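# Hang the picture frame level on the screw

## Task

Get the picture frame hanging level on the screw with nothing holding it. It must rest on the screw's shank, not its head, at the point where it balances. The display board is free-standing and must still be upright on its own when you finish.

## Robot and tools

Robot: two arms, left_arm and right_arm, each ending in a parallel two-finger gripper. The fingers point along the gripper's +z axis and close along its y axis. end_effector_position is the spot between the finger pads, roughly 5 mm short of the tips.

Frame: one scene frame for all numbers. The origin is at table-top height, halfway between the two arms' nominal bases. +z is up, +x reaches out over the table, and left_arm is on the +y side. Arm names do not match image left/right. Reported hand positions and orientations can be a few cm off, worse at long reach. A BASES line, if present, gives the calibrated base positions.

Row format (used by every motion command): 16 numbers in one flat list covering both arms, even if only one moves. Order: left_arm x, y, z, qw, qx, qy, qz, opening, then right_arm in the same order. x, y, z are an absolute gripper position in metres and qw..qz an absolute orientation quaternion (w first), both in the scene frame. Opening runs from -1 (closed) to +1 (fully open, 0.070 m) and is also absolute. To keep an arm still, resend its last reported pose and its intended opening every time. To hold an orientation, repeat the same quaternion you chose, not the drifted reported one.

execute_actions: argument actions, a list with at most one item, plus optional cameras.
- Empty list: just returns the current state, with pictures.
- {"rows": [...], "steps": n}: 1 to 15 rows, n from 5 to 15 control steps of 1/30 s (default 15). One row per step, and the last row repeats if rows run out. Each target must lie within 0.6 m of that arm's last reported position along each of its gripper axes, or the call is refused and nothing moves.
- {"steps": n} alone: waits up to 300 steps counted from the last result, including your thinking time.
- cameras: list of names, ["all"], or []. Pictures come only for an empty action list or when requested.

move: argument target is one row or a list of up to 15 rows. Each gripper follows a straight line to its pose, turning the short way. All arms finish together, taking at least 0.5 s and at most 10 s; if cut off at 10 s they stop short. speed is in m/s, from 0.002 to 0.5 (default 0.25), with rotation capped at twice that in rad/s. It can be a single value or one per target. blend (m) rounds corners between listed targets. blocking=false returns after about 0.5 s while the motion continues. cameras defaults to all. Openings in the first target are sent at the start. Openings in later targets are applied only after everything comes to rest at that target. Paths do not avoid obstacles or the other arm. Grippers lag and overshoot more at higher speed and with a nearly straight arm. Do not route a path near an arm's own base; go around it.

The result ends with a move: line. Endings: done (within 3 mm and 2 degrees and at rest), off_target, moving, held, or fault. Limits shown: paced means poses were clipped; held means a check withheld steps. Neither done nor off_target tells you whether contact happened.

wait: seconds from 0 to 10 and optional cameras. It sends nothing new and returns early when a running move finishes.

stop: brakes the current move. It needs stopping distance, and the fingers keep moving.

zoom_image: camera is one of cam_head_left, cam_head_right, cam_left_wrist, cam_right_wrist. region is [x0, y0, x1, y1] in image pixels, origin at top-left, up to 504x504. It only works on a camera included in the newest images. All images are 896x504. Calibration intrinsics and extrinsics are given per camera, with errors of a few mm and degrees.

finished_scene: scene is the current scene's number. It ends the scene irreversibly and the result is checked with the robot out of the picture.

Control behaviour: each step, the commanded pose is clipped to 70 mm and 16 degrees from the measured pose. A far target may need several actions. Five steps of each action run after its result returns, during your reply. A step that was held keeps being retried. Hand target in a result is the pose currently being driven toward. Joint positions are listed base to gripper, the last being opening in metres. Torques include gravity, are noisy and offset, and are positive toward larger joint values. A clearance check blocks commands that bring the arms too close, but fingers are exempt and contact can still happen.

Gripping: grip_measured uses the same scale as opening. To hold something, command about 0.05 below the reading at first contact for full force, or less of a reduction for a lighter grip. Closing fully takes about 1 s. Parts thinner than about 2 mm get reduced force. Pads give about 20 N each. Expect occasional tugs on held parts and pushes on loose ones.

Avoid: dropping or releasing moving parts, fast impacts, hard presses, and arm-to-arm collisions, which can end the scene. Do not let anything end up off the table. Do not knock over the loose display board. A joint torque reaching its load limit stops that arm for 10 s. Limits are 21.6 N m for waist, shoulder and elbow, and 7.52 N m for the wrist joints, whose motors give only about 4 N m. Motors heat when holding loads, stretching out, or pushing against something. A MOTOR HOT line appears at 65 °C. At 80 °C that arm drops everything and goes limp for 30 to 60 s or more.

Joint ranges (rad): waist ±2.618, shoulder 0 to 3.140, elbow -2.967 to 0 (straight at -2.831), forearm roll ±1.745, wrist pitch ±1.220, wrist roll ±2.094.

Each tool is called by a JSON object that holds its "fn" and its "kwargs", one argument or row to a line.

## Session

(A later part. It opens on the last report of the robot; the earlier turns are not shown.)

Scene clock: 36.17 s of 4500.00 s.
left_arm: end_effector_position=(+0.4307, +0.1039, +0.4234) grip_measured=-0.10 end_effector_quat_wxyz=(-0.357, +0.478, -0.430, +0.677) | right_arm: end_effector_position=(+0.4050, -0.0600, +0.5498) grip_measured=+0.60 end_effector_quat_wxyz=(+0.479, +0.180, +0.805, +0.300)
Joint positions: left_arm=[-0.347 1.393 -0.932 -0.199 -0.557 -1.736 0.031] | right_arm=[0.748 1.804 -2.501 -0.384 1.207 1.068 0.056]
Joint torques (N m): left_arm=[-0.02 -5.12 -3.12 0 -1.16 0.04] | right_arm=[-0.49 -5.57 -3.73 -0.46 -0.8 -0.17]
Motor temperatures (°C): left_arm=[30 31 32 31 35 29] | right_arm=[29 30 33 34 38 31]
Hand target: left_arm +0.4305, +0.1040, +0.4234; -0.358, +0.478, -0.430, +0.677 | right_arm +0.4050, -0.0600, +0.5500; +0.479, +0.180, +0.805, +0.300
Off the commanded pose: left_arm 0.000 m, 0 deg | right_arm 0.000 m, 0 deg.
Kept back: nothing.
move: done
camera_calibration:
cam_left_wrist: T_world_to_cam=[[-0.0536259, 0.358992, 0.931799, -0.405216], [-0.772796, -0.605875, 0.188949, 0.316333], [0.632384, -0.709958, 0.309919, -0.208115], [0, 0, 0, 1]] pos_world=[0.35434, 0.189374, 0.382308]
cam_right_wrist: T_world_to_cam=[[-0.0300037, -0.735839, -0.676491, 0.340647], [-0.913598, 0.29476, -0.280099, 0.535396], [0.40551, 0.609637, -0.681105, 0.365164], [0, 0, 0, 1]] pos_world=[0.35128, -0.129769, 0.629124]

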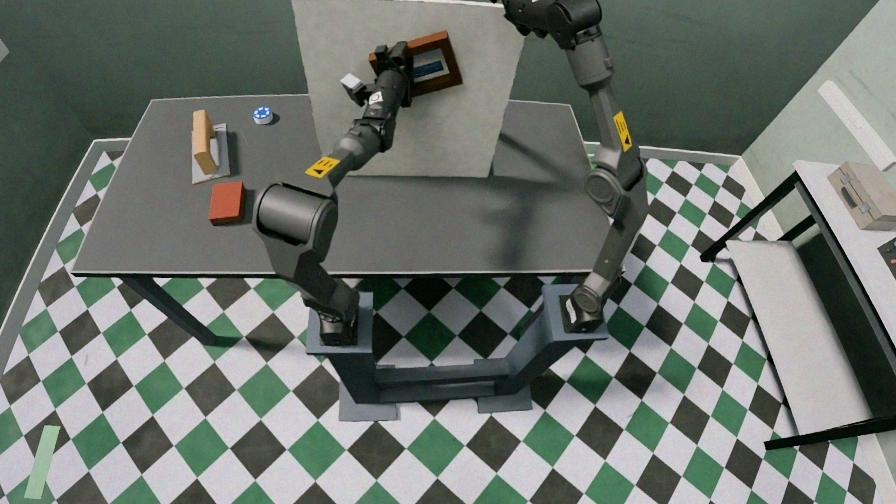

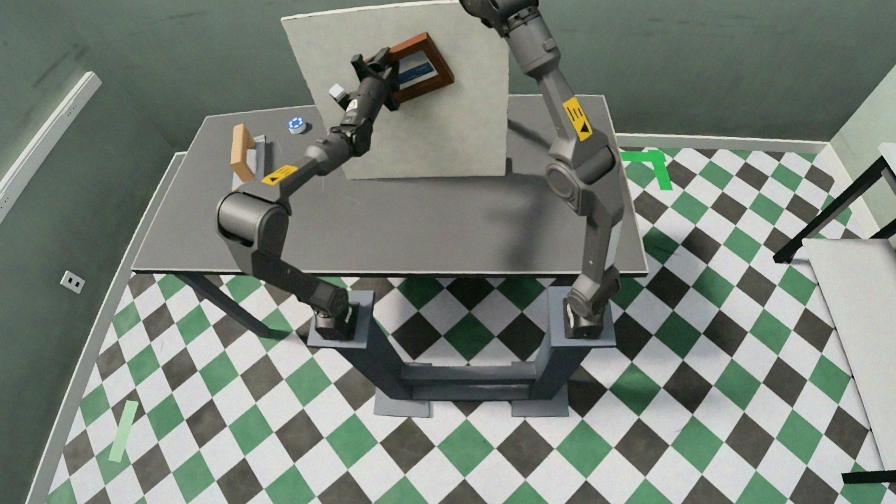

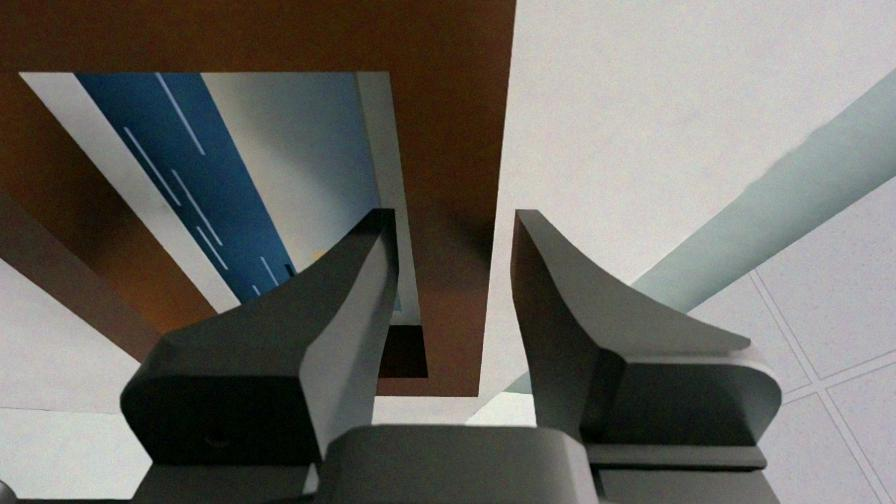

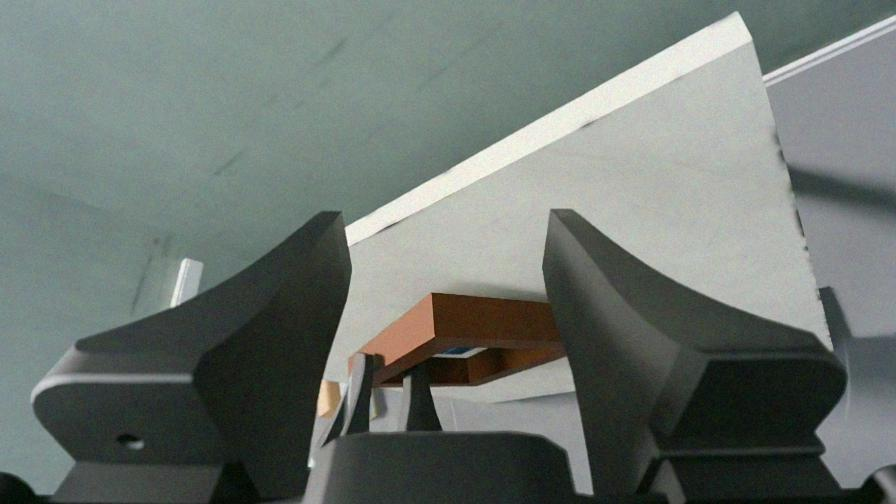

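{"fn": "execute_actions", "kwargs": {
  "actions": [
    {"rows": [[0.4305,0.104,0.4234,0.35757,-0.47848,0.42994,-0.67702,-0.28,0.405,-0.06,0.55,0.4788,0.18,0.805,0.2997,0.6]], "steps": 8}
  ]
}}

{"fn": "execute_actions", "kwargs": {
  "actions": [
    {"rows": [[0.4305,0.104,0.4234,0.35757,-0.47848,0.42994,-0.67702,-0.35,0.405,-0.06,0.55,0.4788,0.18,0.805,0.2997,0.6]], "steps": 8}
  ]
}}

{"fn": "execute_actions", "kwargs": {
  "actions": [
    {"rows": [[0.4305,0.104,0.4234,0.35757,-0.47848,0.42994,-0.67702,-0.40,0.405,-0.06,0.55,0.4788,0.18,0.805,0.2997,0.6]], "steps": 8}
  ]
}}

{"fn": "execute_actions", "kwargs": {
  "actions": [
    {"rows": [[0.4305,0.104,0.4234,0.35757,-0.47848,0.42994,-0.67702,-0.43,0.405,-0.06,0.55,0.4788,0.18,0.805,0.2997,0.6]], "steps": 8}
  ]
}}

{"fn": "execute_actions", "kwargs": {
  "actions": [
    {"rows": [[0.4305,0.104,0.4234,0.35757,-0.47848,0.42994,-0.67702,-0.46,0.405,-0.06,0.55,0.4788,0.18,0.805,0.2997,0.6]], "steps": 10}
  ]
}}

Scene clock: 37.20 s of 4500.00 s.
left_arm: end_effector_position=(+0.4307, +0.1039, +0.4234) grip_measured=-0.28 end_effector_quat_wxyz=(-0.357, +0.478, -0.430, +0.677) | right_arm: end_effector_position=(+0.4050, -0.0600, +0.5498) grip_measured=+0.60 end_effector_quat_wxyz=(+0.479, +0.180, +0.805, +0.300)
Joint positions: left_arm=[-0.347 1.393 -0.932 -0.199 -0.557 -1.736 0.025] | right_arm=[0.748 1.804 -2.501 -0.384 1.207 1.068 0.056]
Joint torques (N m): left_arm=[-0.31 -6.2 -2.62 -0.05 -1.21 0.06] | right_arm=[-0.5 -5.63 -3.78 -0.46 -0.79 -0.17]
Motor temperatures (°C): left_arm=[30 31 32 31 35 29] | right_arm=[29 30 33 34 38 31]
Steps of this call (1-28: nothing new was sent; 29-31: this action's first 3). Readings (end_effector_position of left_arm | right_arm):
29: (+0.4307, +0.1039, +0.4234) | (+0.4050, -0.0600, +0.5498)
30: (+0.4307, +0.1039, +0.4234) | (+0.4050, -0.0600, +0.5498)
31: the state above

Scene clock: 37.47 s of 4500.00 s.
left_arm: end_effector_position=(+0.4307, +0.1039, +0.4234) grip_measured=-0.35 end_effector_quat_wxyz=(-0.357, +0.478, -0.430, +0.677) | right_arm: end_effector_position=(+0.4050, -0.0600, +0.5498) grip_measured=+0.60 end_effector_quat_wxyz=(+0.479, +0.180, +0.805, +0.300)
Joint positions: left_arm=[-0.347 1.393 -0.932 -0.199 -0.557 -1.736 0.023] | right_arm=[0.748 1.804 -2.501 -0.384 1.207 1.068 0.056]
Joint torques (N m): left_arm=[-0.57 -6.28 -2.67 -0.04 -1.17 0.08] | right_arm=[-0.46 -5.62 -3.77 -0.45 -0.8 -0.16]
Motor temperatures (°C): left_arm=[30 31 32 31 35 29] | right_arm=[29 30 33 34 38 31]
Off your previous action's commanded pose at its last step (step 5 of this call): left_arm 0.000 m, 0 deg | right_arm 0.000 m, 0 deg.
Steps of this call (1-5: your previous action's last 5; 6-8: this action's first 3). Readings (end_effector_position of left_arm | right_arm):
6: (+0.4307, +0.1039, +0.4234) | (+0.4050, -0.0600, +0.5498)
7: (+0.4307, +0.1039, +0.4234) | (+0.4050, -0.0600, +0.5498)
8: the state above

Scene clock: 37.73 s of 4500.00 s.
left_arm: end_effector_position=(+0.4307, +0.1039, +0.4234) grip_measured=-0.40 end_effector_quat_wxyz=(-0.357, +0.478, -0.430, +0.677) | right_arm: end_effector_position=(+0.4050, -0.0600, +0.5498) grip_measured=+0.60 end_effector_quat_wxyz=(+0.479, +0.180, +0.805, +0.300)
Joint positions: left_arm=[-0.347 1.393 -0.932 -0.199 -0.557 -1.736 0.021] | right_arm=[0.748 1.804 -2.501 -0.384 1.207 1.068 0.056]
Joint torques (N m): left_arm=[-0.72 -6.09 -2.59 -0.04 -1.23 0.09] | right_arm=[-0.47 -5.59 -3.77 -0.45 -0.8 -0.16]
Motor temperatures (°C): left_arm=[30 31 32 31 35 29] | right_arm=[29 30 33 34 38 31]
Off your previous action's commanded pose at its last step (step 5 of this call): left_arm 0.000 m, 0 deg | right_arm 0.000 m, 0 deg.
Steps of this call (1-5: your previous action's last 5; 6-8: this action's first 3). Readings (end_effector_position of left_arm | right_arm):
6: (+0.4307, +0.1039, +0.4234) | (+0.4050, -0.0600, +0.5498)
7: (+0.4307, +0.1039, +0.4234) | (+0.4050, -0.0600, +0.5498)
8: the state above

Scene clock: 38.00 s of 4500.00 s.
left_arm: end_effector_position=(+0.4306, +0.1039, +0.4230) grip_measured=-0.43 end_effector_quat_wxyz=(-0.357, +0.479, -0.430, +0.677) | right_arm: end_effector_position=(+0.4050, -0.0600, +0.5498) grip_measured=+0.60 end_effector_quat_wxyz=(+0.479, +0.180, +0.805, +0.300)
Joint positions: left_arm=[-0.347 1.393 -0.931 -0.199 -0.557 -1.736 0.02] | right_arm=[0.748 1.804 -2.501 -0.384 1.207 1.068 0.056]
Joint torques (N m): left_arm=[-0.7 -6.03 -2.69 -0.03 -1.28 0.08] | right_arm=[-0.5 -5.61 -3.74 -0.45 -0.8 -0.16]
Motor temperatures (°C): left_arm=[30 31 32 31 35 29] | right_arm=[29 30 33 34 38 31]
Off your previous action's commanded pose at its last step (step 5 of this call): left_arm 0.000 m, 0 deg | right_arm 0.000 m, 0 deg.
Steps of this call (1-5: your previous action's last 5; 6-8: this action's first 3). Readings (end_effector_position of left_arm | right_arm):
6: (+0.4306, +0.1039, +0.4230) | (+0.4050, -0.0600, +0.5498)
7: (+0.4306, +0.1039, +0.4230) | (+0.4050, -0.0600, +0.5498)
8: the state above

Scene clock: 38.33 s of 4500.00 s.
left_arm: end_effector_position=(+0.4306, +0.1039, +0.4230) grip_measured=-0.45 end_effector_quat_wxyz=(-0.357, +0.479, -0.430, +0.677) | right_arm: end_effector_position=(+0.4050, -0.0600, +0.5498) grip_measured=+0.60 end_effector_quat_wxyz=(+0.479, +0.180, +0.805, +0.300)
Joint positions: left_arm=[-0.347 1.393 -0.931 -0.199 -0.557 -1.736 0.019] | right_arm=[0.748 1.804 -2.501 -0.384 1.207 1.068 0.056]
Joint torques (N m): left_arm=[-0.65 -5.82 -3.02 -0.03 -1.5 0.08] | right_arm=[-0.49 -5.61 -3.73 -0.44 -0.79 -0.15]
Motor temperatures (°C): left_arm=[30 31 32 31 35 29] | right_arm=[29 30 33 34 38 31]
Off your previous action's commanded pose at its last step (step 5 of this call): left_arm 0.000 m, 0 deg | right_arm 0.000 m, 0 deg.
Steps of this call (1-5: your previous action's last 5; 6-10: this action's first 5). Readings (end_effector_position of left_arm | right_arm):
6: (+0.4306, +0.1039, +0.4230) | (+0.4050, -0.0600, +0.5498)
7: (+0.4306, +0.1039, +0.4230) | (+0.4050, -0.0600, +0.5498)
9: (+0.4306, +0.1039, +0.4230) | (+0.4050, -0.0600, +0.5498)
10: the state above

{"fn": "execute_actions", "kwargs": {
  "actions": [
    {"rows": [[0.4305,0.104,0.4234,0.35757,-0.47848,0.42994,-0.67702,-0.49,0.405,-0.06,0.55,0.4788,0.18,0.805,0.2997,0.6]], "steps": 10}
  ]
}}

{"fn": "execute_actions", "kwargs": {
  "actions": [
    {"rows": [[0.4305,0.104,0.4234,0.35757,-0.47848,0.42994,-0.67702,-0.50,0.405,-0.06,0.55,0.4788,0.18,0.805,0.2997,0.6]], "steps": 12}
  ],
  "cameras": ["cam_left_wrist", "cam_right_wrist"]
}}

Scene clock: 38.73 s of 4500.00 s.
left_arm: end_effector_position=(+0.4306, +0.1039, +0.4230) grip_measured=-0.45 end_effector_quat_wxyz=(-0.357, +0.479, -0.430, +0.677) | right_arm: end_effector_position=(+0.4050, -0.0600, +0.5498) grip_measured=+0.60 end_effector_quat_wxyz=(+0.479, +0.180, +0.805, +0.300)
Joint positions: left_arm=[-0.347 1.393 -0.931 -0.199 -0.557 -1.736 0.019] | right_arm=[0.748 1.804 -2.501 -0.384 1.207 1.068 0.056]
Joint torques (N m): left_arm=[-0.54 -5.99 -3.29 -0.02 -1.69 0.05] | right_arm=[-0.45 -5.62 -3.75 -0.45 -0.79 -0.16]
Motor temperatures (°C): left_arm=[30 31 32 31 35 29] | right_arm=[29 30 33 34 38 31]
Off your previous action's commanded pose at its last step (step 5 of this call): left_arm 0.000 m, 0 deg | right_arm 0.000 m, 0 deg.
Steps of this call (1-5: your previous action's last 5; 6-7: nothing new was sent; 8-12: this action's first 5). Readings (end_effector_position of left_arm | right_arm):
8: (+0.4306, +0.1039, +0.4230) | (+0.4050, -0.0600, +0.5498)
9: (+0.4306, +0.1039, +0.4230) | (+0.4050, -0.0600, +0.5498)
11: (+0.4306, +0.1039, +0.4230) | (+0.4050, -0.0600, +0.5498)
12: the state above

Scene clock: 39.13 s of 4500.00 s.
left_arm: end_effector_position=(+0.4306, +0.1039, +0.4230) grip_measured=-0.45 end_effector_quat_wxyz=(-0.357, +0.479, -0.430, +0.677) | right_arm: end_effector_position=(+0.4050, -0.0600, +0.5498) grip_measured=+0.60 end_effector_quat_wxyz=(+0.479, +0.180, +0.805, +0.300)
Joint positions: left_arm=[-0.347 1.393 -0.931 -0.199 -0.557 -1.736 0.019] | right_arm=[0.748 1.804 -2.501 -0.384 1.207 1.068 0.056]
Joint torques (N m): left_arm=[-0.87 -5.96 -3.69 -0.01 -1.82 0.04] | right_arm=[-0.46 -5.6 -3.75 -0.44 -0.8 -0.15]
Motor temperatures (°C): left_arm=[30 31 32 31 35 29] | right_arm=[29 30 33 34 38 31]
Off your previous action's commanded pose at its last step (step 5 of this call): left_arm 0.000 m, 0 deg | right_arm 0.000 m, 0 deg.
Steps of this call (1-5: your previous action's last 5; 6-12: this action's first 7). Readings (end_effector_position of left_arm | right_arm):
6: (+0.4306, +0.1039, +0.4230) | (+0.4050, -0.0600, +0.5498)
7: (+0.4306, +0.1039, +0.4230) | (+0.4050, -0.0600, +0.5498)
9: (+0.4306, +0.1039, +0.4230) | (+0.4050, -0.0600, +0.5498)
12: the state above
camera_calibration:
cam_left_wrist: T_world_to_cam=[[-0.052817, 0.358695, 0.93196, -0.405211], [-0.772632, -0.605935, 0.189426, 0.316131], [0.632653, -0.710057, 0.309143, -0.207735], [0, 0, 0, 1]] pos_world=[0.354275, 0.189398, 0.381977]
cam_right_wrist: T_world_to_cam=[[-0.0300037, -0.735839, -0.676491, 0.340647], [-0.913598, 0.29476, -0.280099, 0.535396], [0.40551, 0.609637, -0.681105, 0.365164], [0, 0, 0, 1]] pos_world=[0.35128, -0.129769, 0.629124]
Images, in order (width x height): cam_left_wrist 896x504, cam_right_wrist 896x504.

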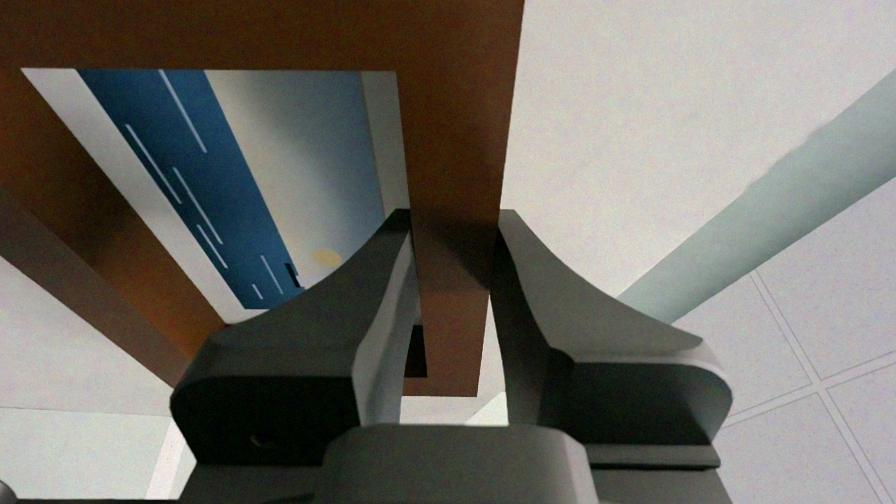

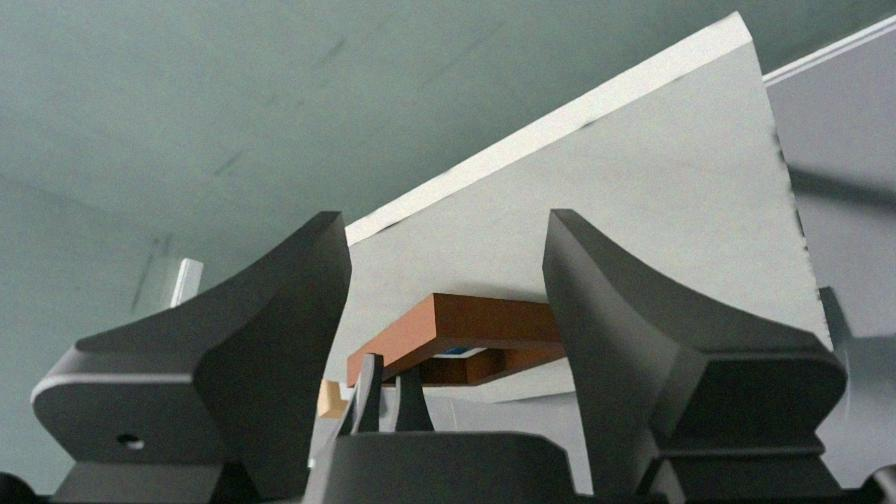

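{"fn": "move", "kwargs": {
  "target": [
    [0.4303,0.1039,0.4330,0.35757,-0.47848,0.42994,-0.67702,-0.50,0.405,-0.06,0.55,0.4788,0.18,0.805,0.2997,0.6],
    [0.430,0.0856,0.4400,0.45056,-0.40952,0.54176,-0.57947,-0.50,0.405,-0.06,0.55,0.4788,0.18,0.805,0.2997,0.6]
  ],
  "speed": [0.04, 0.1]
}}

{"fn": "zoom_image", "kwargs": {
  "camera": "cam_right_wrist",
  "region": [320, 240, 600, 420]
}}

Scene clock: 43.20 s of 4500.00 s.
left_arm: end_effector_position=(+0.4301, +0.0857, +0.4401) grip_measured=-0.45 end_effector_quat_wxyz=(+0.451, -0.409, +0.542, -0.579) | right_arm: end_effector_position=(+0.4050, -0.0600, +0.5498) grip_measured=+0.60 end_effector_quat_wxyz=(+0.479, +0.180, +0.805, +0.300)
Joint positions: left_arm=[-0.408 1.376 -1.069 -0.476 -0.334 -1.092 0.019] | right_arm=[0.748 1.804 -2.501 -0.384 1.207 1.068 0.056]
Joint torques (N m): left_arm=[0.15 -6.1 -4.79 0.34 -2.04 -0.06] | right_arm=[-0.46 -5.64 -3.74 -0.42 -0.79 -0.11]
Motor temperatures (°C): left_arm=[30 31 32 31 35 29] | right_arm=[29 30 33 34 38 31]
Hand target: left_arm +0.4300, +0.0856, +0.4400; +0.451, -0.410, +0.542, -0.579 | right_arm +0.4050, -0.0600, +0.5500; +0.479, +0.180, +0.805, +0.300
Off your previous action's commanded pose at its last step (step 5 of this call): left_arm 0.000 m, 0 deg | right_arm 0.000 m, 0 deg.
Off the commanded pose: left_arm 0.000 m, 0 deg | right_arm 0.000 m, 0 deg.
Kept back: nothing.
move: done
camera_calibration:
cam_left_wrist: T_world_to_cam=[[-0.0593294, -0.010162, 0.998187, -0.409362], [-0.75332, -0.655639, -0.05145, 0.403463], [0.654973, -0.755006, 0.0312434, -0.109008], [0, 0, 0, 1]] pos_world=[0.351047, 0.178064, 0.432784]
cam_right_wrist: T_world_to_cam=[[-0.0300037, -0.735839, -0.676491, 0.340647], [-0.913598, 0.29476, -0.280099, 0.535396], [0.40551, 0.609637, -0.681105, 0.365164], [0, 0, 0, 1]] pos_world=[0.35128, -0.129769, 0.629124]

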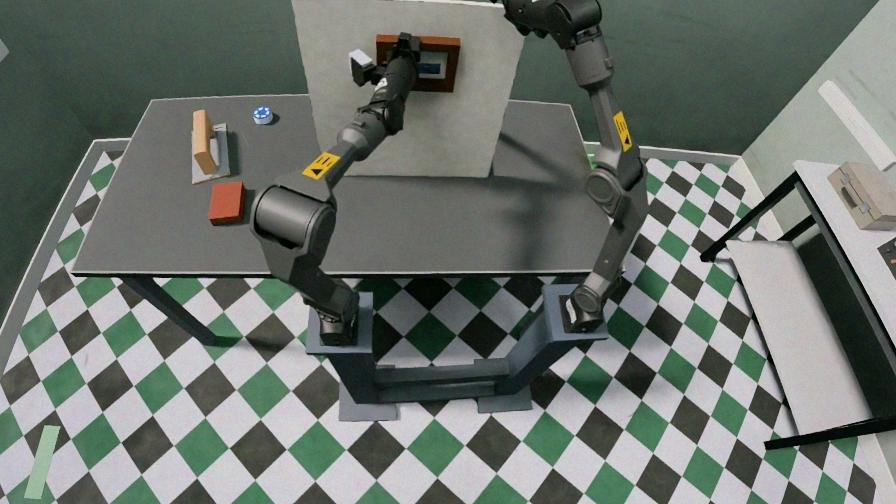

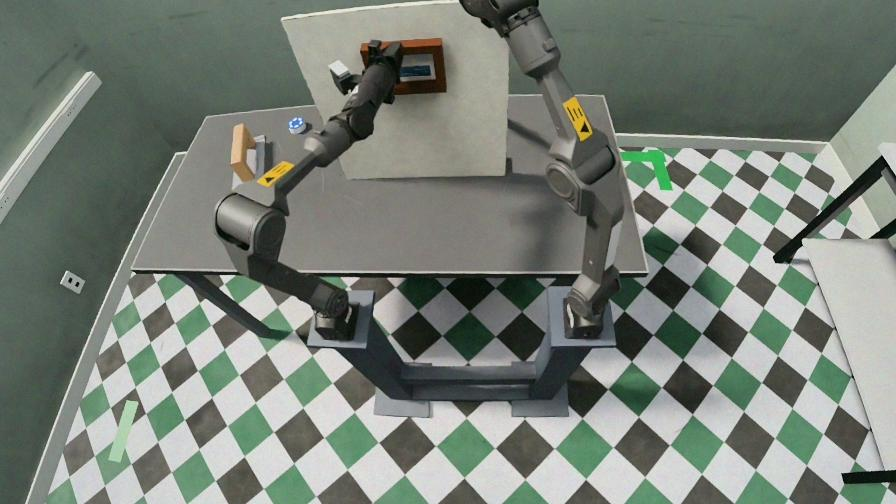

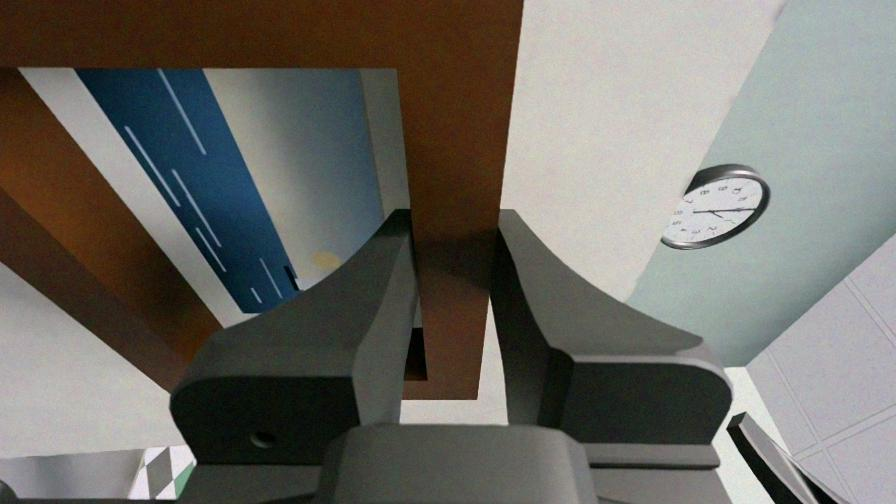

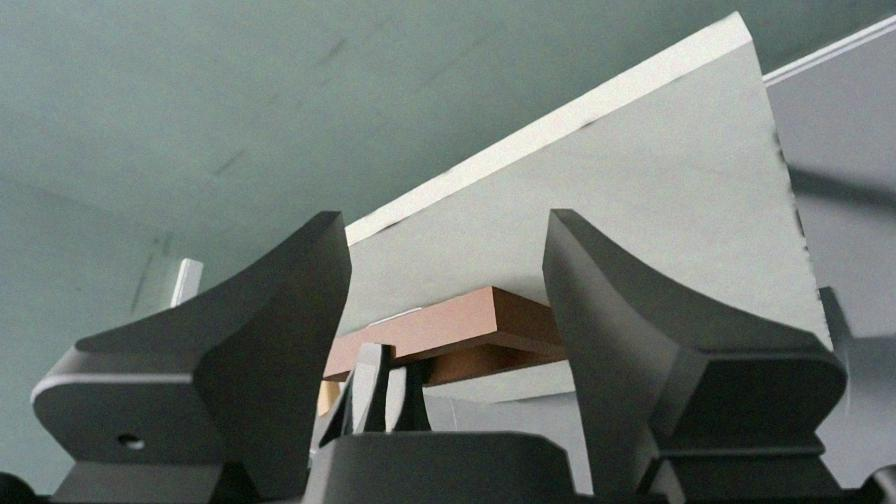

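Scaled by 1.800 from the camera's 896x504 image, which has a finer 1280x720 frame.

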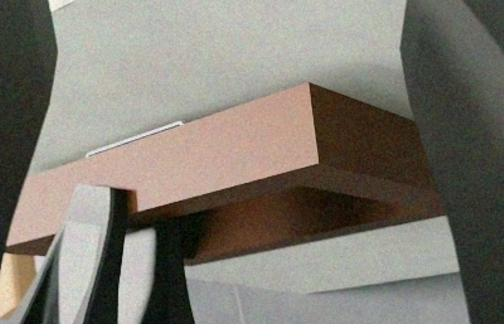

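{"fn": "zoom_image", "kwargs": {
  "camera": "cam_left_wrist",
  "region": [480, 0, 560, 120]
}}

{"fn": "zoom_image", "kwargs": {
  "camera": "cam_left_wrist",
  "region": [440, 300, 520, 420]
}}

{"fn": "zoom_image", "kwargs": {
  "camera": "cam_left_wrist",
  "region": [620, 0, 820, 310]
}}

Scaled by 4.200 from the camera's 896x504 image, which has a finer 1280x720 frame.

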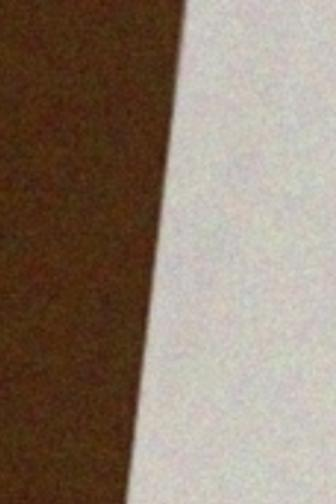

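Scaled by 4.200 from the camera's 896x504 image, which has a finer 1280x720 frame.

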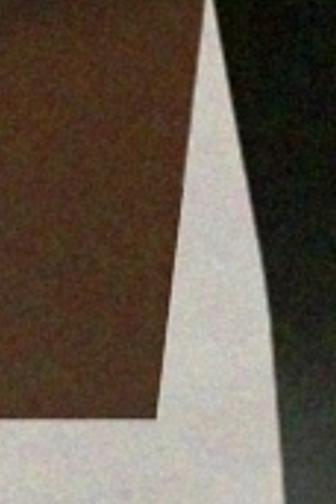

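Scaled by 1.626 from the camera's 896x504 image, which has a finer 1280x720 frame.

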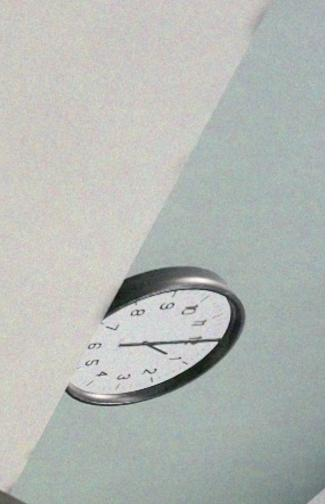

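{"fn": "zoom_image", "kwargs": {
  "camera": "cam_left_wrist",
  "region": [0, 230, 200, 400]
}}

{"fn": "zoom_image", "kwargs": {
  "camera": "cam_left_wrist",
  "region": [0, 50, 420, 320]
}}

Scaled by 2.520 from the camera's 896x504 image, which has a finer 1280x720 frame.

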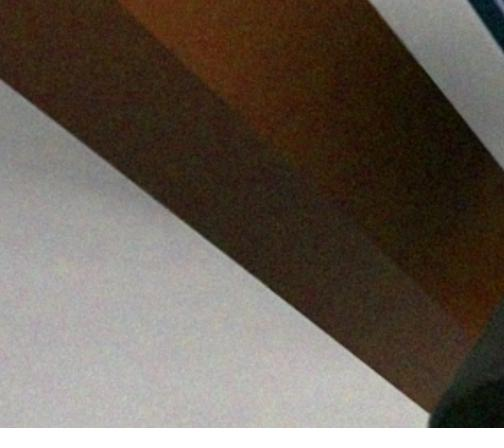

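Scaled by 1.200 from the camera's 896x504 image, which has a finer 1280x720 frame.

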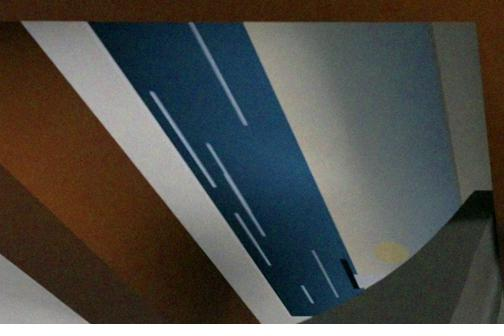

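{"fn": "zoom_image", "kwargs": {
  "camera": "cam_head_left",
  "region": [365, 20, 475, 110]
}}

{"fn": "zoom_image", "kwargs": {
  "camera": "cam_head_right",
  "region": [350, 20, 460, 110]
}}

{"fn": "zoom_image", "kwargs": {
  "camera": "cam_head_left",
  "region": [280, 0, 420, 40]
}}

{"fn": "zoom_image", "kwargs": {
  "camera": "cam_head_left",
  "region": [400, 0, 540, 40]
}}

{"fn": "zoom_image", "kwargs": {
  "camera": "cam_head_right",
  "region": [270, 0, 530, 40]
}}

{"fn": "zoom_image", "kwargs": {
  "camera": "cam_head_right",
  "region": [330, 150, 530, 200]
}}

{"fn": "zoom_image", "kwargs": {
  "camera": "cam_head_left",
  "region": [310, 150, 510, 200]
}}

Scaled by 4.582 from the camera's 896x504 image, which has a finer 1280x720 frame.

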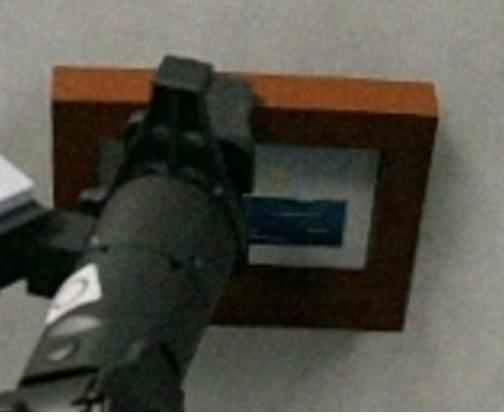

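Scaled by 4.582 from the camera's 896x504 image, which has a finer 1280x720 frame.

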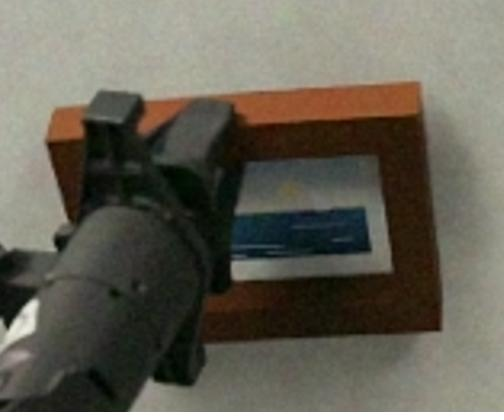

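Scaled by 3.600 from the camera's 896x504 image, which has a finer 1280x720 frame.

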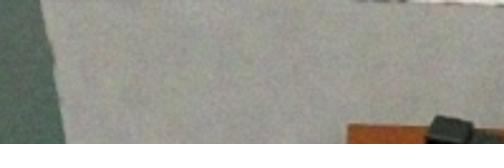

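Scaled by 3.600 from the camera's 896x504 image, which has a finer 1280x720 frame.

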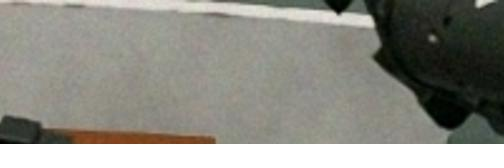

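Scaled by 1.938 from the camera's 896x504 image, which has a finer 1280x720 frame.

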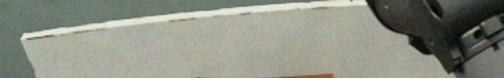

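Scaled by 2.520 from the camera's 896x504 image, which has a finer 1280x720 frame.

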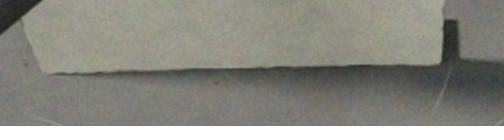

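Scaled by 2.520 from the camera's 896x504 image, which has a finer 1280x720 frame.

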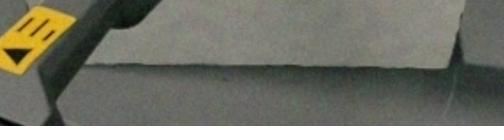

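{"fn": "zoom_image", "kwargs": {
  "camera": "cam_head_right",
  "region": [275, 0, 375, 40]
}}

{"fn": "zoom_image", "kwargs": {
  "camera": "cam_head_right",
  "region": [365, 0, 465, 40]
}}

{"fn": "zoom_image", "kwargs": {
  "camera": "cam_head_left",
  "region": [360, 0, 430, 40]
}}

{"fn": "zoom_image", "kwargs": {
  "camera": "cam_head_left",
  "region": [420, 0, 510, 40]
}}

Scaled by 5.040 from the camera's 896x504 image, which has a finer 1280x720 frame.

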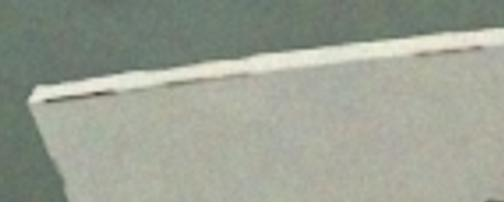

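Scaled by 5.040 from the camera's 896x504 image, which has a finer 1280x720 frame.

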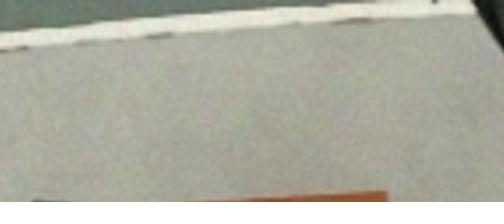

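Scaled by 7.200 from the camera's 896x504 image, which has a finer 1280x720 frame.

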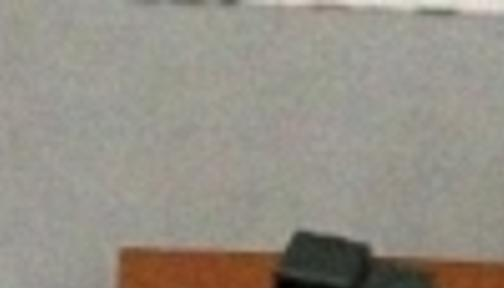

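Scaled by 5.600 from the camera's 896x504 image, which has a finer 1280x720 frame.

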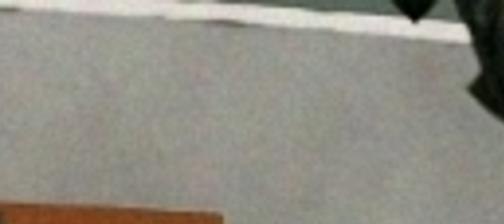

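{"fn": "move", "kwargs": {
  "target": [0.430,0.0856,0.4345,0.44543,-0.40946,0.54036,-0.58475,-0.50,0.405,-0.06,0.55,0.4788,0.18,0.805,0.2997,0.6],
  "speed": 0.015,
  "cameras": ["cam_left_wrist", "cam_right_wrist"]
}}

{"fn": "execute_actions", "kwargs": {
  "actions": [
    {"rows": [[0.430,0.0856,0.4330,0.44543,-0.40946,0.54036,-0.58475,-0.50,0.405,-0.06,0.55,0.4788,0.18,0.805,0.2997,0.6]], "steps": 10}
  ]
}}

{"fn": "execute_actions", "kwargs": {
  "actions": [
    {"rows": [[0.430,0.0856,0.4320,0.44543,-0.40946,0.54036,-0.58475,-0.50,0.405,-0.06,0.55,0.4788,0.18,0.805,0.2997,0.6]], "steps": 10}
  ]
}}

Scene clock: 52.10 s of 4500.00 s.
left_arm: end_effector_position=(+0.4301, +0.0856, +0.4344) grip_measured=-0.45 end_effector_quat_wxyz=(+0.445, -0.410, +0.540, -0.585) | right_arm: end_effector_position=(+0.4050, -0.0600, +0.5498) grip_measured=+0.60 end_effector_quat_wxyz=(+0.479, +0.180, +0.805, +0.300)
Joint positions: left_arm=[-0.4 1.378 -1.046 -0.395 -0.352 -1.184 0.019] | right_arm=[0.748 1.804 -2.501 -0.384 1.207 1.068 0.056]
Joint torques (N m): left_arm=[0.53 -5.37 -3.81 0.19 -2.03 0.1] | right_arm=[-0.48 -5.75 -3.71 -0.35 -0.77 -0.04]
Motor temperatures (°C): left_arm=[30 31 32 31 36 29] | right_arm=[29 30 33 34 38 31]
Hand target: left_arm +0.4300, +0.0856, +0.4345; +0.445, -0.409, +0.540, -0.585 | right_arm +0.4050, -0.0600, +0.5500; +0.479, +0.180, +0.805, +0.300
Off the commanded pose: left_arm 0.000 m, 0 deg | right_arm 0.000 m, 0 deg.
Kept back: nothing.
move: done
camera_calibration:
cam_left_wrist: T_world_to_cam=[[-0.0588236, 0.00226431, 0.998266, -0.404957], [-0.759983, -0.648498, -0.0433117, 0.401811], [0.647276, -0.761213, 0.0398679, -0.108866], [0, 0, 0, 1]] pos_world=[0.352015, 0.17862, 0.425998]
cam_right_wrist: T_world_to_cam=[[-0.0300037, -0.735839, -0.676491, 0.340647], [-0.913598, 0.29476, -0.280099, 0.535396], [0.40551, 0.609637, -0.681105, 0.365164], [0, 0, 0, 1]] pos_world=[0.35128, -0.129769, 0.629124]
Images, in order (width x height): cam_left_wrist 896x504, cam_right_wrist 896x504.

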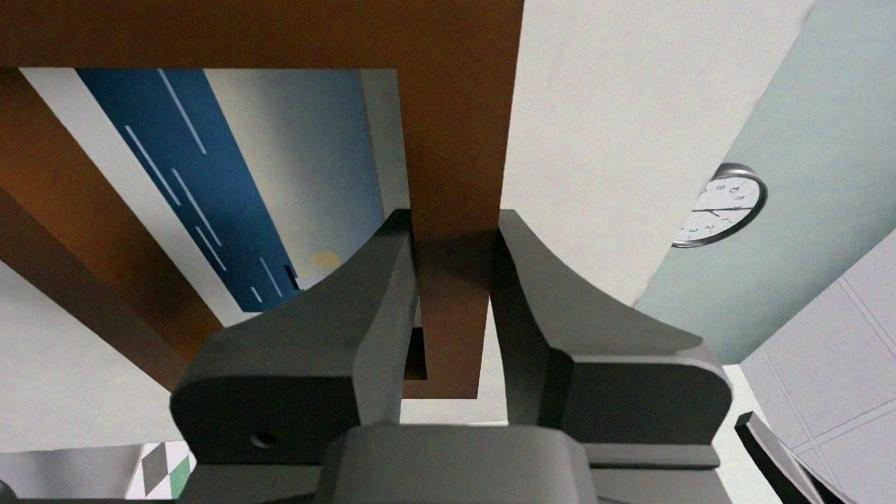

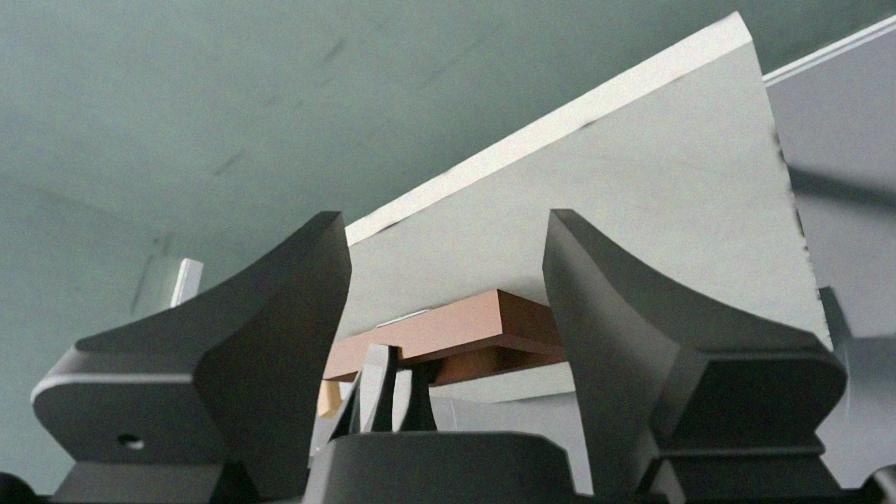

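Scene clock: 52.27 s of 4500.00 s.
left_arm: end_effector_position=(+0.4299, +0.0858, +0.4331) grip_measured=-0.45 end_effector_quat_wxyz=(+0.446, -0.410, +0.540, -0.585) | right_arm: end_effector_position=(+0.4050, -0.0600, +0.5498) grip_measured=+0.60 end_effector_quat_wxyz=(+0.479, +0.180, +0.805, +0.300)
Joint positions: left_arm=[-0.4 1.378 -1.04 -0.39 -0.358 -1.19 0.019] | right_arm=[0.748 1.804 -2.501 -0.384 1.207 1.068 0.056]
Joint torques (N m): left_arm=[0.42 -5.2 -3.96 0.33 -1.93 -0.01] | right_arm=[-0.43 -5.81 -3.68 -0.35 -0.77 -0.04]
Motor temperatures (°C): left_arm=[30 31 32 31 36 29] | right_arm=[29 30 33 34 38 31]
Steps of this call (1-5: this action's first 5). Readings (end_effector_position of left_arm | right_arm):
1: (+0.4301, +0.0856, +0.4344) | (+0.4050, -0.0600, +0.5498)
2: (+0.4300, +0.0858, +0.4335) | (+0.4050, -0.0600, +0.5498)
4: (+0.4299, +0.0858, +0.4331) | (+0.4050, -0.0600, +0.5498)
5: the state above

Scene clock: 52.60 s of 4500.00 s.
left_arm: end_effector_position=(+0.4300, +0.0856, +0.4321) grip_measured=-0.45 end_effector_quat_wxyz=(+0.446, -0.409, +0.540, -0.585) | right_arm: end_effector_position=(+0.4050, -0.0600, +0.5498) grip_measured=+0.60 end_effector_quat_wxyz=(+0.479, +0.180, +0.805, +0.300)
Joint positions: left_arm=[-0.4 1.379 -1.037 -0.385 -0.361 -1.194 0.019] | right_arm=[0.748 1.804 -2.501 -0.384 1.207 1.068 0.056]
Joint torques (N m): left_arm=[0.13 -5.29 -3.86 0.3 -2 -0.01] | right_arm=[-0.45 -5.75 -3.7 -0.36 -0.77 -0.03]
Motor temperatures (°C): left_arm=[30 31 32 31 36 29] | right_arm=[29 30 33 34 38 31]
Off your previous action's commanded pose at its last step (step 5 of this call): left_arm 0.000 m, 0 deg | right_arm 0.000 m, 0 deg.
Steps of this call (1-5: your previous action's last 5; 6-10: this action's first 5). Readings (end_effector_position of left_arm | right_arm):
6: (+0.4299, +0.0857, +0.4332) | (+0.4050, -0.0600, +0.5498)
7: (+0.4298, +0.0858, +0.4326) | (+0.4050, -0.0600, +0.5498)
9: (+0.4300, +0.0856, +0.4321) | (+0.4050, -0.0600, +0.5498)
10: the state above

{"fn": "execute_actions", "kwargs": {
  "actions": [],
  "cameras": ["all"]
}}

Scene clock: 53.87 s of 4500.00 s.
left_arm: end_effector_position=(+0.4300, +0.0856, +0.4321) grip_measured=-0.45 end_effector_quat_wxyz=(+0.446, -0.409, +0.540, -0.585) | right_arm: end_effector_position=(+0.4050, -0.0600, +0.5498) grip_measured=+0.60 end_effector_quat_wxyz=(+0.479, +0.180, +0.805, +0.300)
Joint positions: left_arm=[-0.4 1.379 -1.037 -0.385 -0.361 -1.194 0.019] | right_arm=[0.748 1.804 -2.501 -0.384 1.207 1.068 0.056]
Joint torques (N m): left_arm=[-0.69 -5.31 -3.82 0.06 -2.13 -0.07] | right_arm=[-0.47 -5.76 -3.68 -0.35 -0.78 -0.02]
Motor temperatures (°C): left_arm=[30 31 32 31 36 29] | right_arm=[29 30 33 34 38 31]
Hand target: left_arm +0.4300, +0.0856, +0.4320; +0.445, -0.409, +0.540, -0.585 | right_arm +0.4050, -0.0600, +0.5500; +0.479, +0.180, +0.805, +0.300
Off the commanded pose: left_arm 0.000 m, 0 deg | right_arm 0.000 m, 0 deg.
Steps of this call (1-5: your previous action's last 5; 6-38: nothing new was sent). Readings (end_effector_position of left_arm | right_arm):
1: (+0.4300, +0.0856, +0.4321) | (+0.4050, -0.0600, +0.5498)
2: (+0.4300, +0.0856, +0.4321) | (+0.4050, -0.0600, +0.5498)
4: (+0.4300, +0.0856, +0.4321) | (+0.4050, -0.0600, +0.5498)
8: (+0.4300, +0.0856, +0.4321) | (+0.4050, -0.0600, +0.5498)
38: the state above
camera_calibration:
cam_left_wrist: T_world_to_cam=[[-0.0592384, 0.00183119, 0.998242, -0.40247], [-0.759919, -0.648534, -0.0439059, 0.401896], [0.647313, -0.761184, 0.0398096, -0.108656], [0, 0, 0, 1]] pos_world=[0.351901, 0.178673, 0.423733]
cam_right_wrist: T_world_to_cam=[[-0.0300037, -0.735839, -0.676491, 0.340647], [-0.913598, 0.29476, -0.280099, 0.535396], [0.40551, 0.609637, -0.681105, 0.365164], [0, 0, 0, 1]] pos_world=[0.35128, -0.129769, 0.629124]

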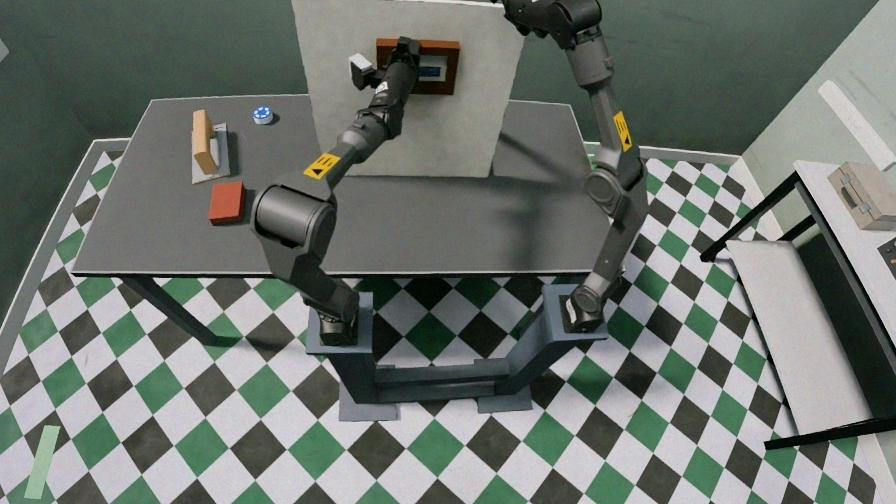

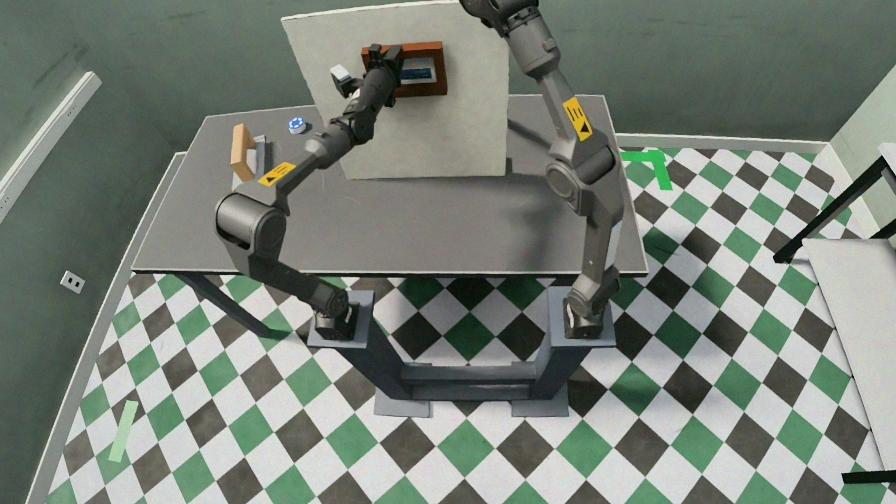

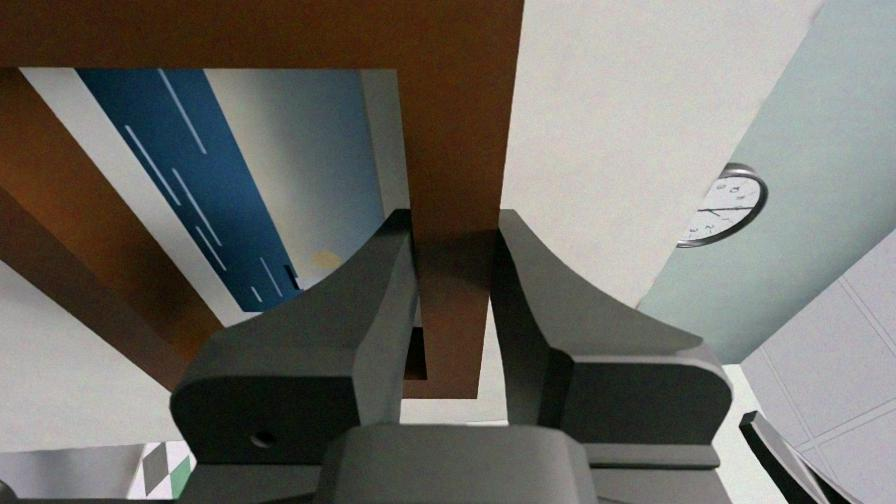

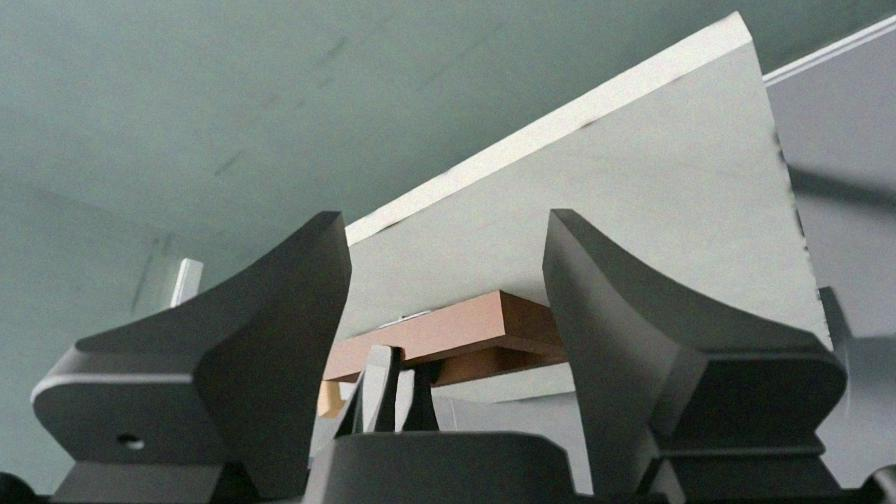

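{"fn": "execute_actions", "kwargs": {
  "actions": [
    {"rows":[[0.430,0.0856,0.4317,0.44543,-0.40946,0.54036,-0.58475,-0.50,0.405,-0.06,0.55,0.4788,0.18,0.805,0.2997,0.6],[0.430,0.0856,0.4314,0.44543,-0.40946,0.54036,-0.58475,-0.50,0.405,-0.06,0.55,0.4788,0.18,0.805,0.2997,0.6],[0.430,0.0856,0.4310,0.44543,-0.40946,0.54036,-0.58475,-0.50,0.405,-0.06,0.55,0.4788,0.18,0.805,0.2997,0.6]],"steps":12}
  ]
}}

{"fn": "execute_actions", "kwargs": {
  "actions": [
    {"rows":[[0.430,0.0856,0.4307,0.44543,-0.40946,0.54036,-0.58475,-0.50,0.405,-0.06,0.55,0.4788,0.18,0.805,0.2997,0.6],[0.430,0.0856,0.4304,0.44543,-0.40946,0.54036,-0.58475,-0.50,0.405,-0.06,0.55,0.4788,0.18,0.805,0.2997,0.6],[0.430,0.0856,0.4300,0.44543,-0.40946,0.54036,-0.58475,-0.50,0.405,-0.06,0.55,0.4788,0.18,0.805,0.2997,0.6]],"steps":12}
  ]
}}

{"fn": "execute_actions", "kwargs": {
  "actions": [
    {"rows":[[0.430,0.0856,0.4297,0.44543,-0.40946,0.54036,-0.58475,-0.50,0.405,-0.06,0.55,0.4788,0.18,0.805,0.2997,0.6],[0.430,0.0856,0.4294,0.44543,-0.40946,0.54036,-0.58475,-0.50,0.405,-0.06,0.55,0.4788,0.18,0.805,0.2997,0.6],[0.430,0.0856,0.4290,0.44543,-0.40946,0.54036,-0.58475,-0.50,0.405,-0.06,0.55,0.4788,0.18,0.805,0.2997,0.6]],"steps":12}
  ]
}}

Scene clock: 54.67 s of 4500.00 s.
left_arm: end_effector_position=(+0.4299, +0.0859, +0.4319) grip_measured=-0.45 end_effector_quat_wxyz=(+0.446, -0.410, +0.539, -0.585) | right_arm: end_effector_position=(+0.4050, -0.0600, +0.5498) grip_measured=+0.60 end_effector_quat_wxyz=(+0.479, +0.180, +0.805, +0.300)
Joint positions: left_arm=[-0.4 1.379 -1.034 -0.382 -0.366 -1.199 0.019] | right_arm=[0.748 1.804 -2.501 -0.384 1.207 1.068 0.056]
Joint torques (N m): left_arm=[-0.58 -5.1 -3.08 0.43 -1.59 -0.03] | right_arm=[-0.45 -5.79 -3.68 -0.34 -0.77 -0.02]
Motor temperatures (°C): left_arm=[30 31 32 31 36 29] | right_arm=[29 30 33 34 38 31]
Steps of this call (1-17: nothing new was sent; 18-24: this action's first 7). Readings (end_effector_position of left_arm | right_arm):
18: (+0.4300, +0.0856, +0.4321) | (+0.4050, -0.0600, +0.5498)
19: (+0.4300, +0.0858, +0.4320) | (+0.4050, -0.0600, +0.5498)
21: (+0.4299, +0.0859, +0.4319) | (+0.4050, -0.0600, +0.5498)
24: the state above

Scene clock: 55.07 s of 4500.00 s.
left_arm: end_effector_position=(+0.4298, +0.0858, +0.4313) grip_measured=-0.45 end_effector_quat_wxyz=(+0.446, -0.409, +0.539, -0.586) | right_arm: end_effector_position=(+0.4050, -0.0600, +0.5498) grip_measured=+0.60 end_effector_quat_wxyz=(+0.479, +0.180, +0.805, +0.300)
Joint positions: left_arm=[-0.4 1.379 -1.031 -0.377 -0.37 -1.203 0.019] | right_arm=[0.748 1.804 -2.501 -0.384 1.207 1.068 0.056]
Joint torques (N m): left_arm=[-0.59 -4.69 -2.1 0.24 -1.09 -0.03] | right_arm=[-0.46 -5.77 -3.63 -0.34 -0.77 -0.01]
Motor temperatures (°C): left_arm=[30 31 32 31 36 29] | right_arm=[29 30 33 34 38 31]
Off your previous action's commanded pose at its last step (step 5 of this call): left_arm 0.001 m, 0 deg | right_arm 0.000 m, 0 deg.
Steps of this call (1-5: your previous action's last 5; 6-12: this action's first 7). Readings (end_effector_position of left_arm | right_arm):
6: (+0.4299, +0.0858, +0.4319) | (+0.4050, -0.0600, +0.5498)
7: (+0.4299, +0.0859, +0.4317) | (+0.4050, -0.0600, +0.5498)
9: (+0.4298, +0.0858, +0.4313) | (+0.4050, -0.0600, +0.5498)
12: the state above

Scene clock: 55.47 s of 4500.00 s.
left_arm: end_effector_position=(+0.4296, +0.0859, +0.4311) grip_measured=-0.45 end_effector_quat_wxyz=(+0.447, -0.408, +0.539, -0.586) | right_arm: end_effector_position=(+0.4050, -0.0600, +0.5498) grip_measured=+0.60 end_effector_quat_wxyz=(+0.479, +0.180, +0.805, +0.300)
Joint positions: left_arm=[-0.4 1.379 -1.029 -0.373 -0.374 -1.207 0.019] | right_arm=[0.748 1.804 -2.501 -0.384 1.207 1.068 0.056]
Joint torques (N m): left_arm=[-0.35 -3.85 -1.06 0.07 -0.3 -0.05] | right_arm=[-0.48 -5.79 -3.66 -0.33 -0.76 -0.01]
Motor temperatures (°C): left_arm=[30 31 32 31 36 29] | right_arm=[29 30 33 34 38 31]
Off your previous action's commanded pose at its last step (step 5 of this call): left_arm 0.001 m, 0 deg | right_arm 0.000 m, 0 deg.
Steps of this call (1-5: your previous action's last 5; 6-12: this action's first 7). Readings (end_effector_position of left_arm | right_arm):
6: (+0.4298, +0.0858, +0.4313) | (+0.4050, -0.0600, +0.5498)
7: (+0.4297, +0.0858, +0.4311) | (+0.4050, -0.0600, +0.5498)
9: (+0.4296, +0.0859, +0.4311) | (+0.4050, -0.0600, +0.5498)
12: the state above


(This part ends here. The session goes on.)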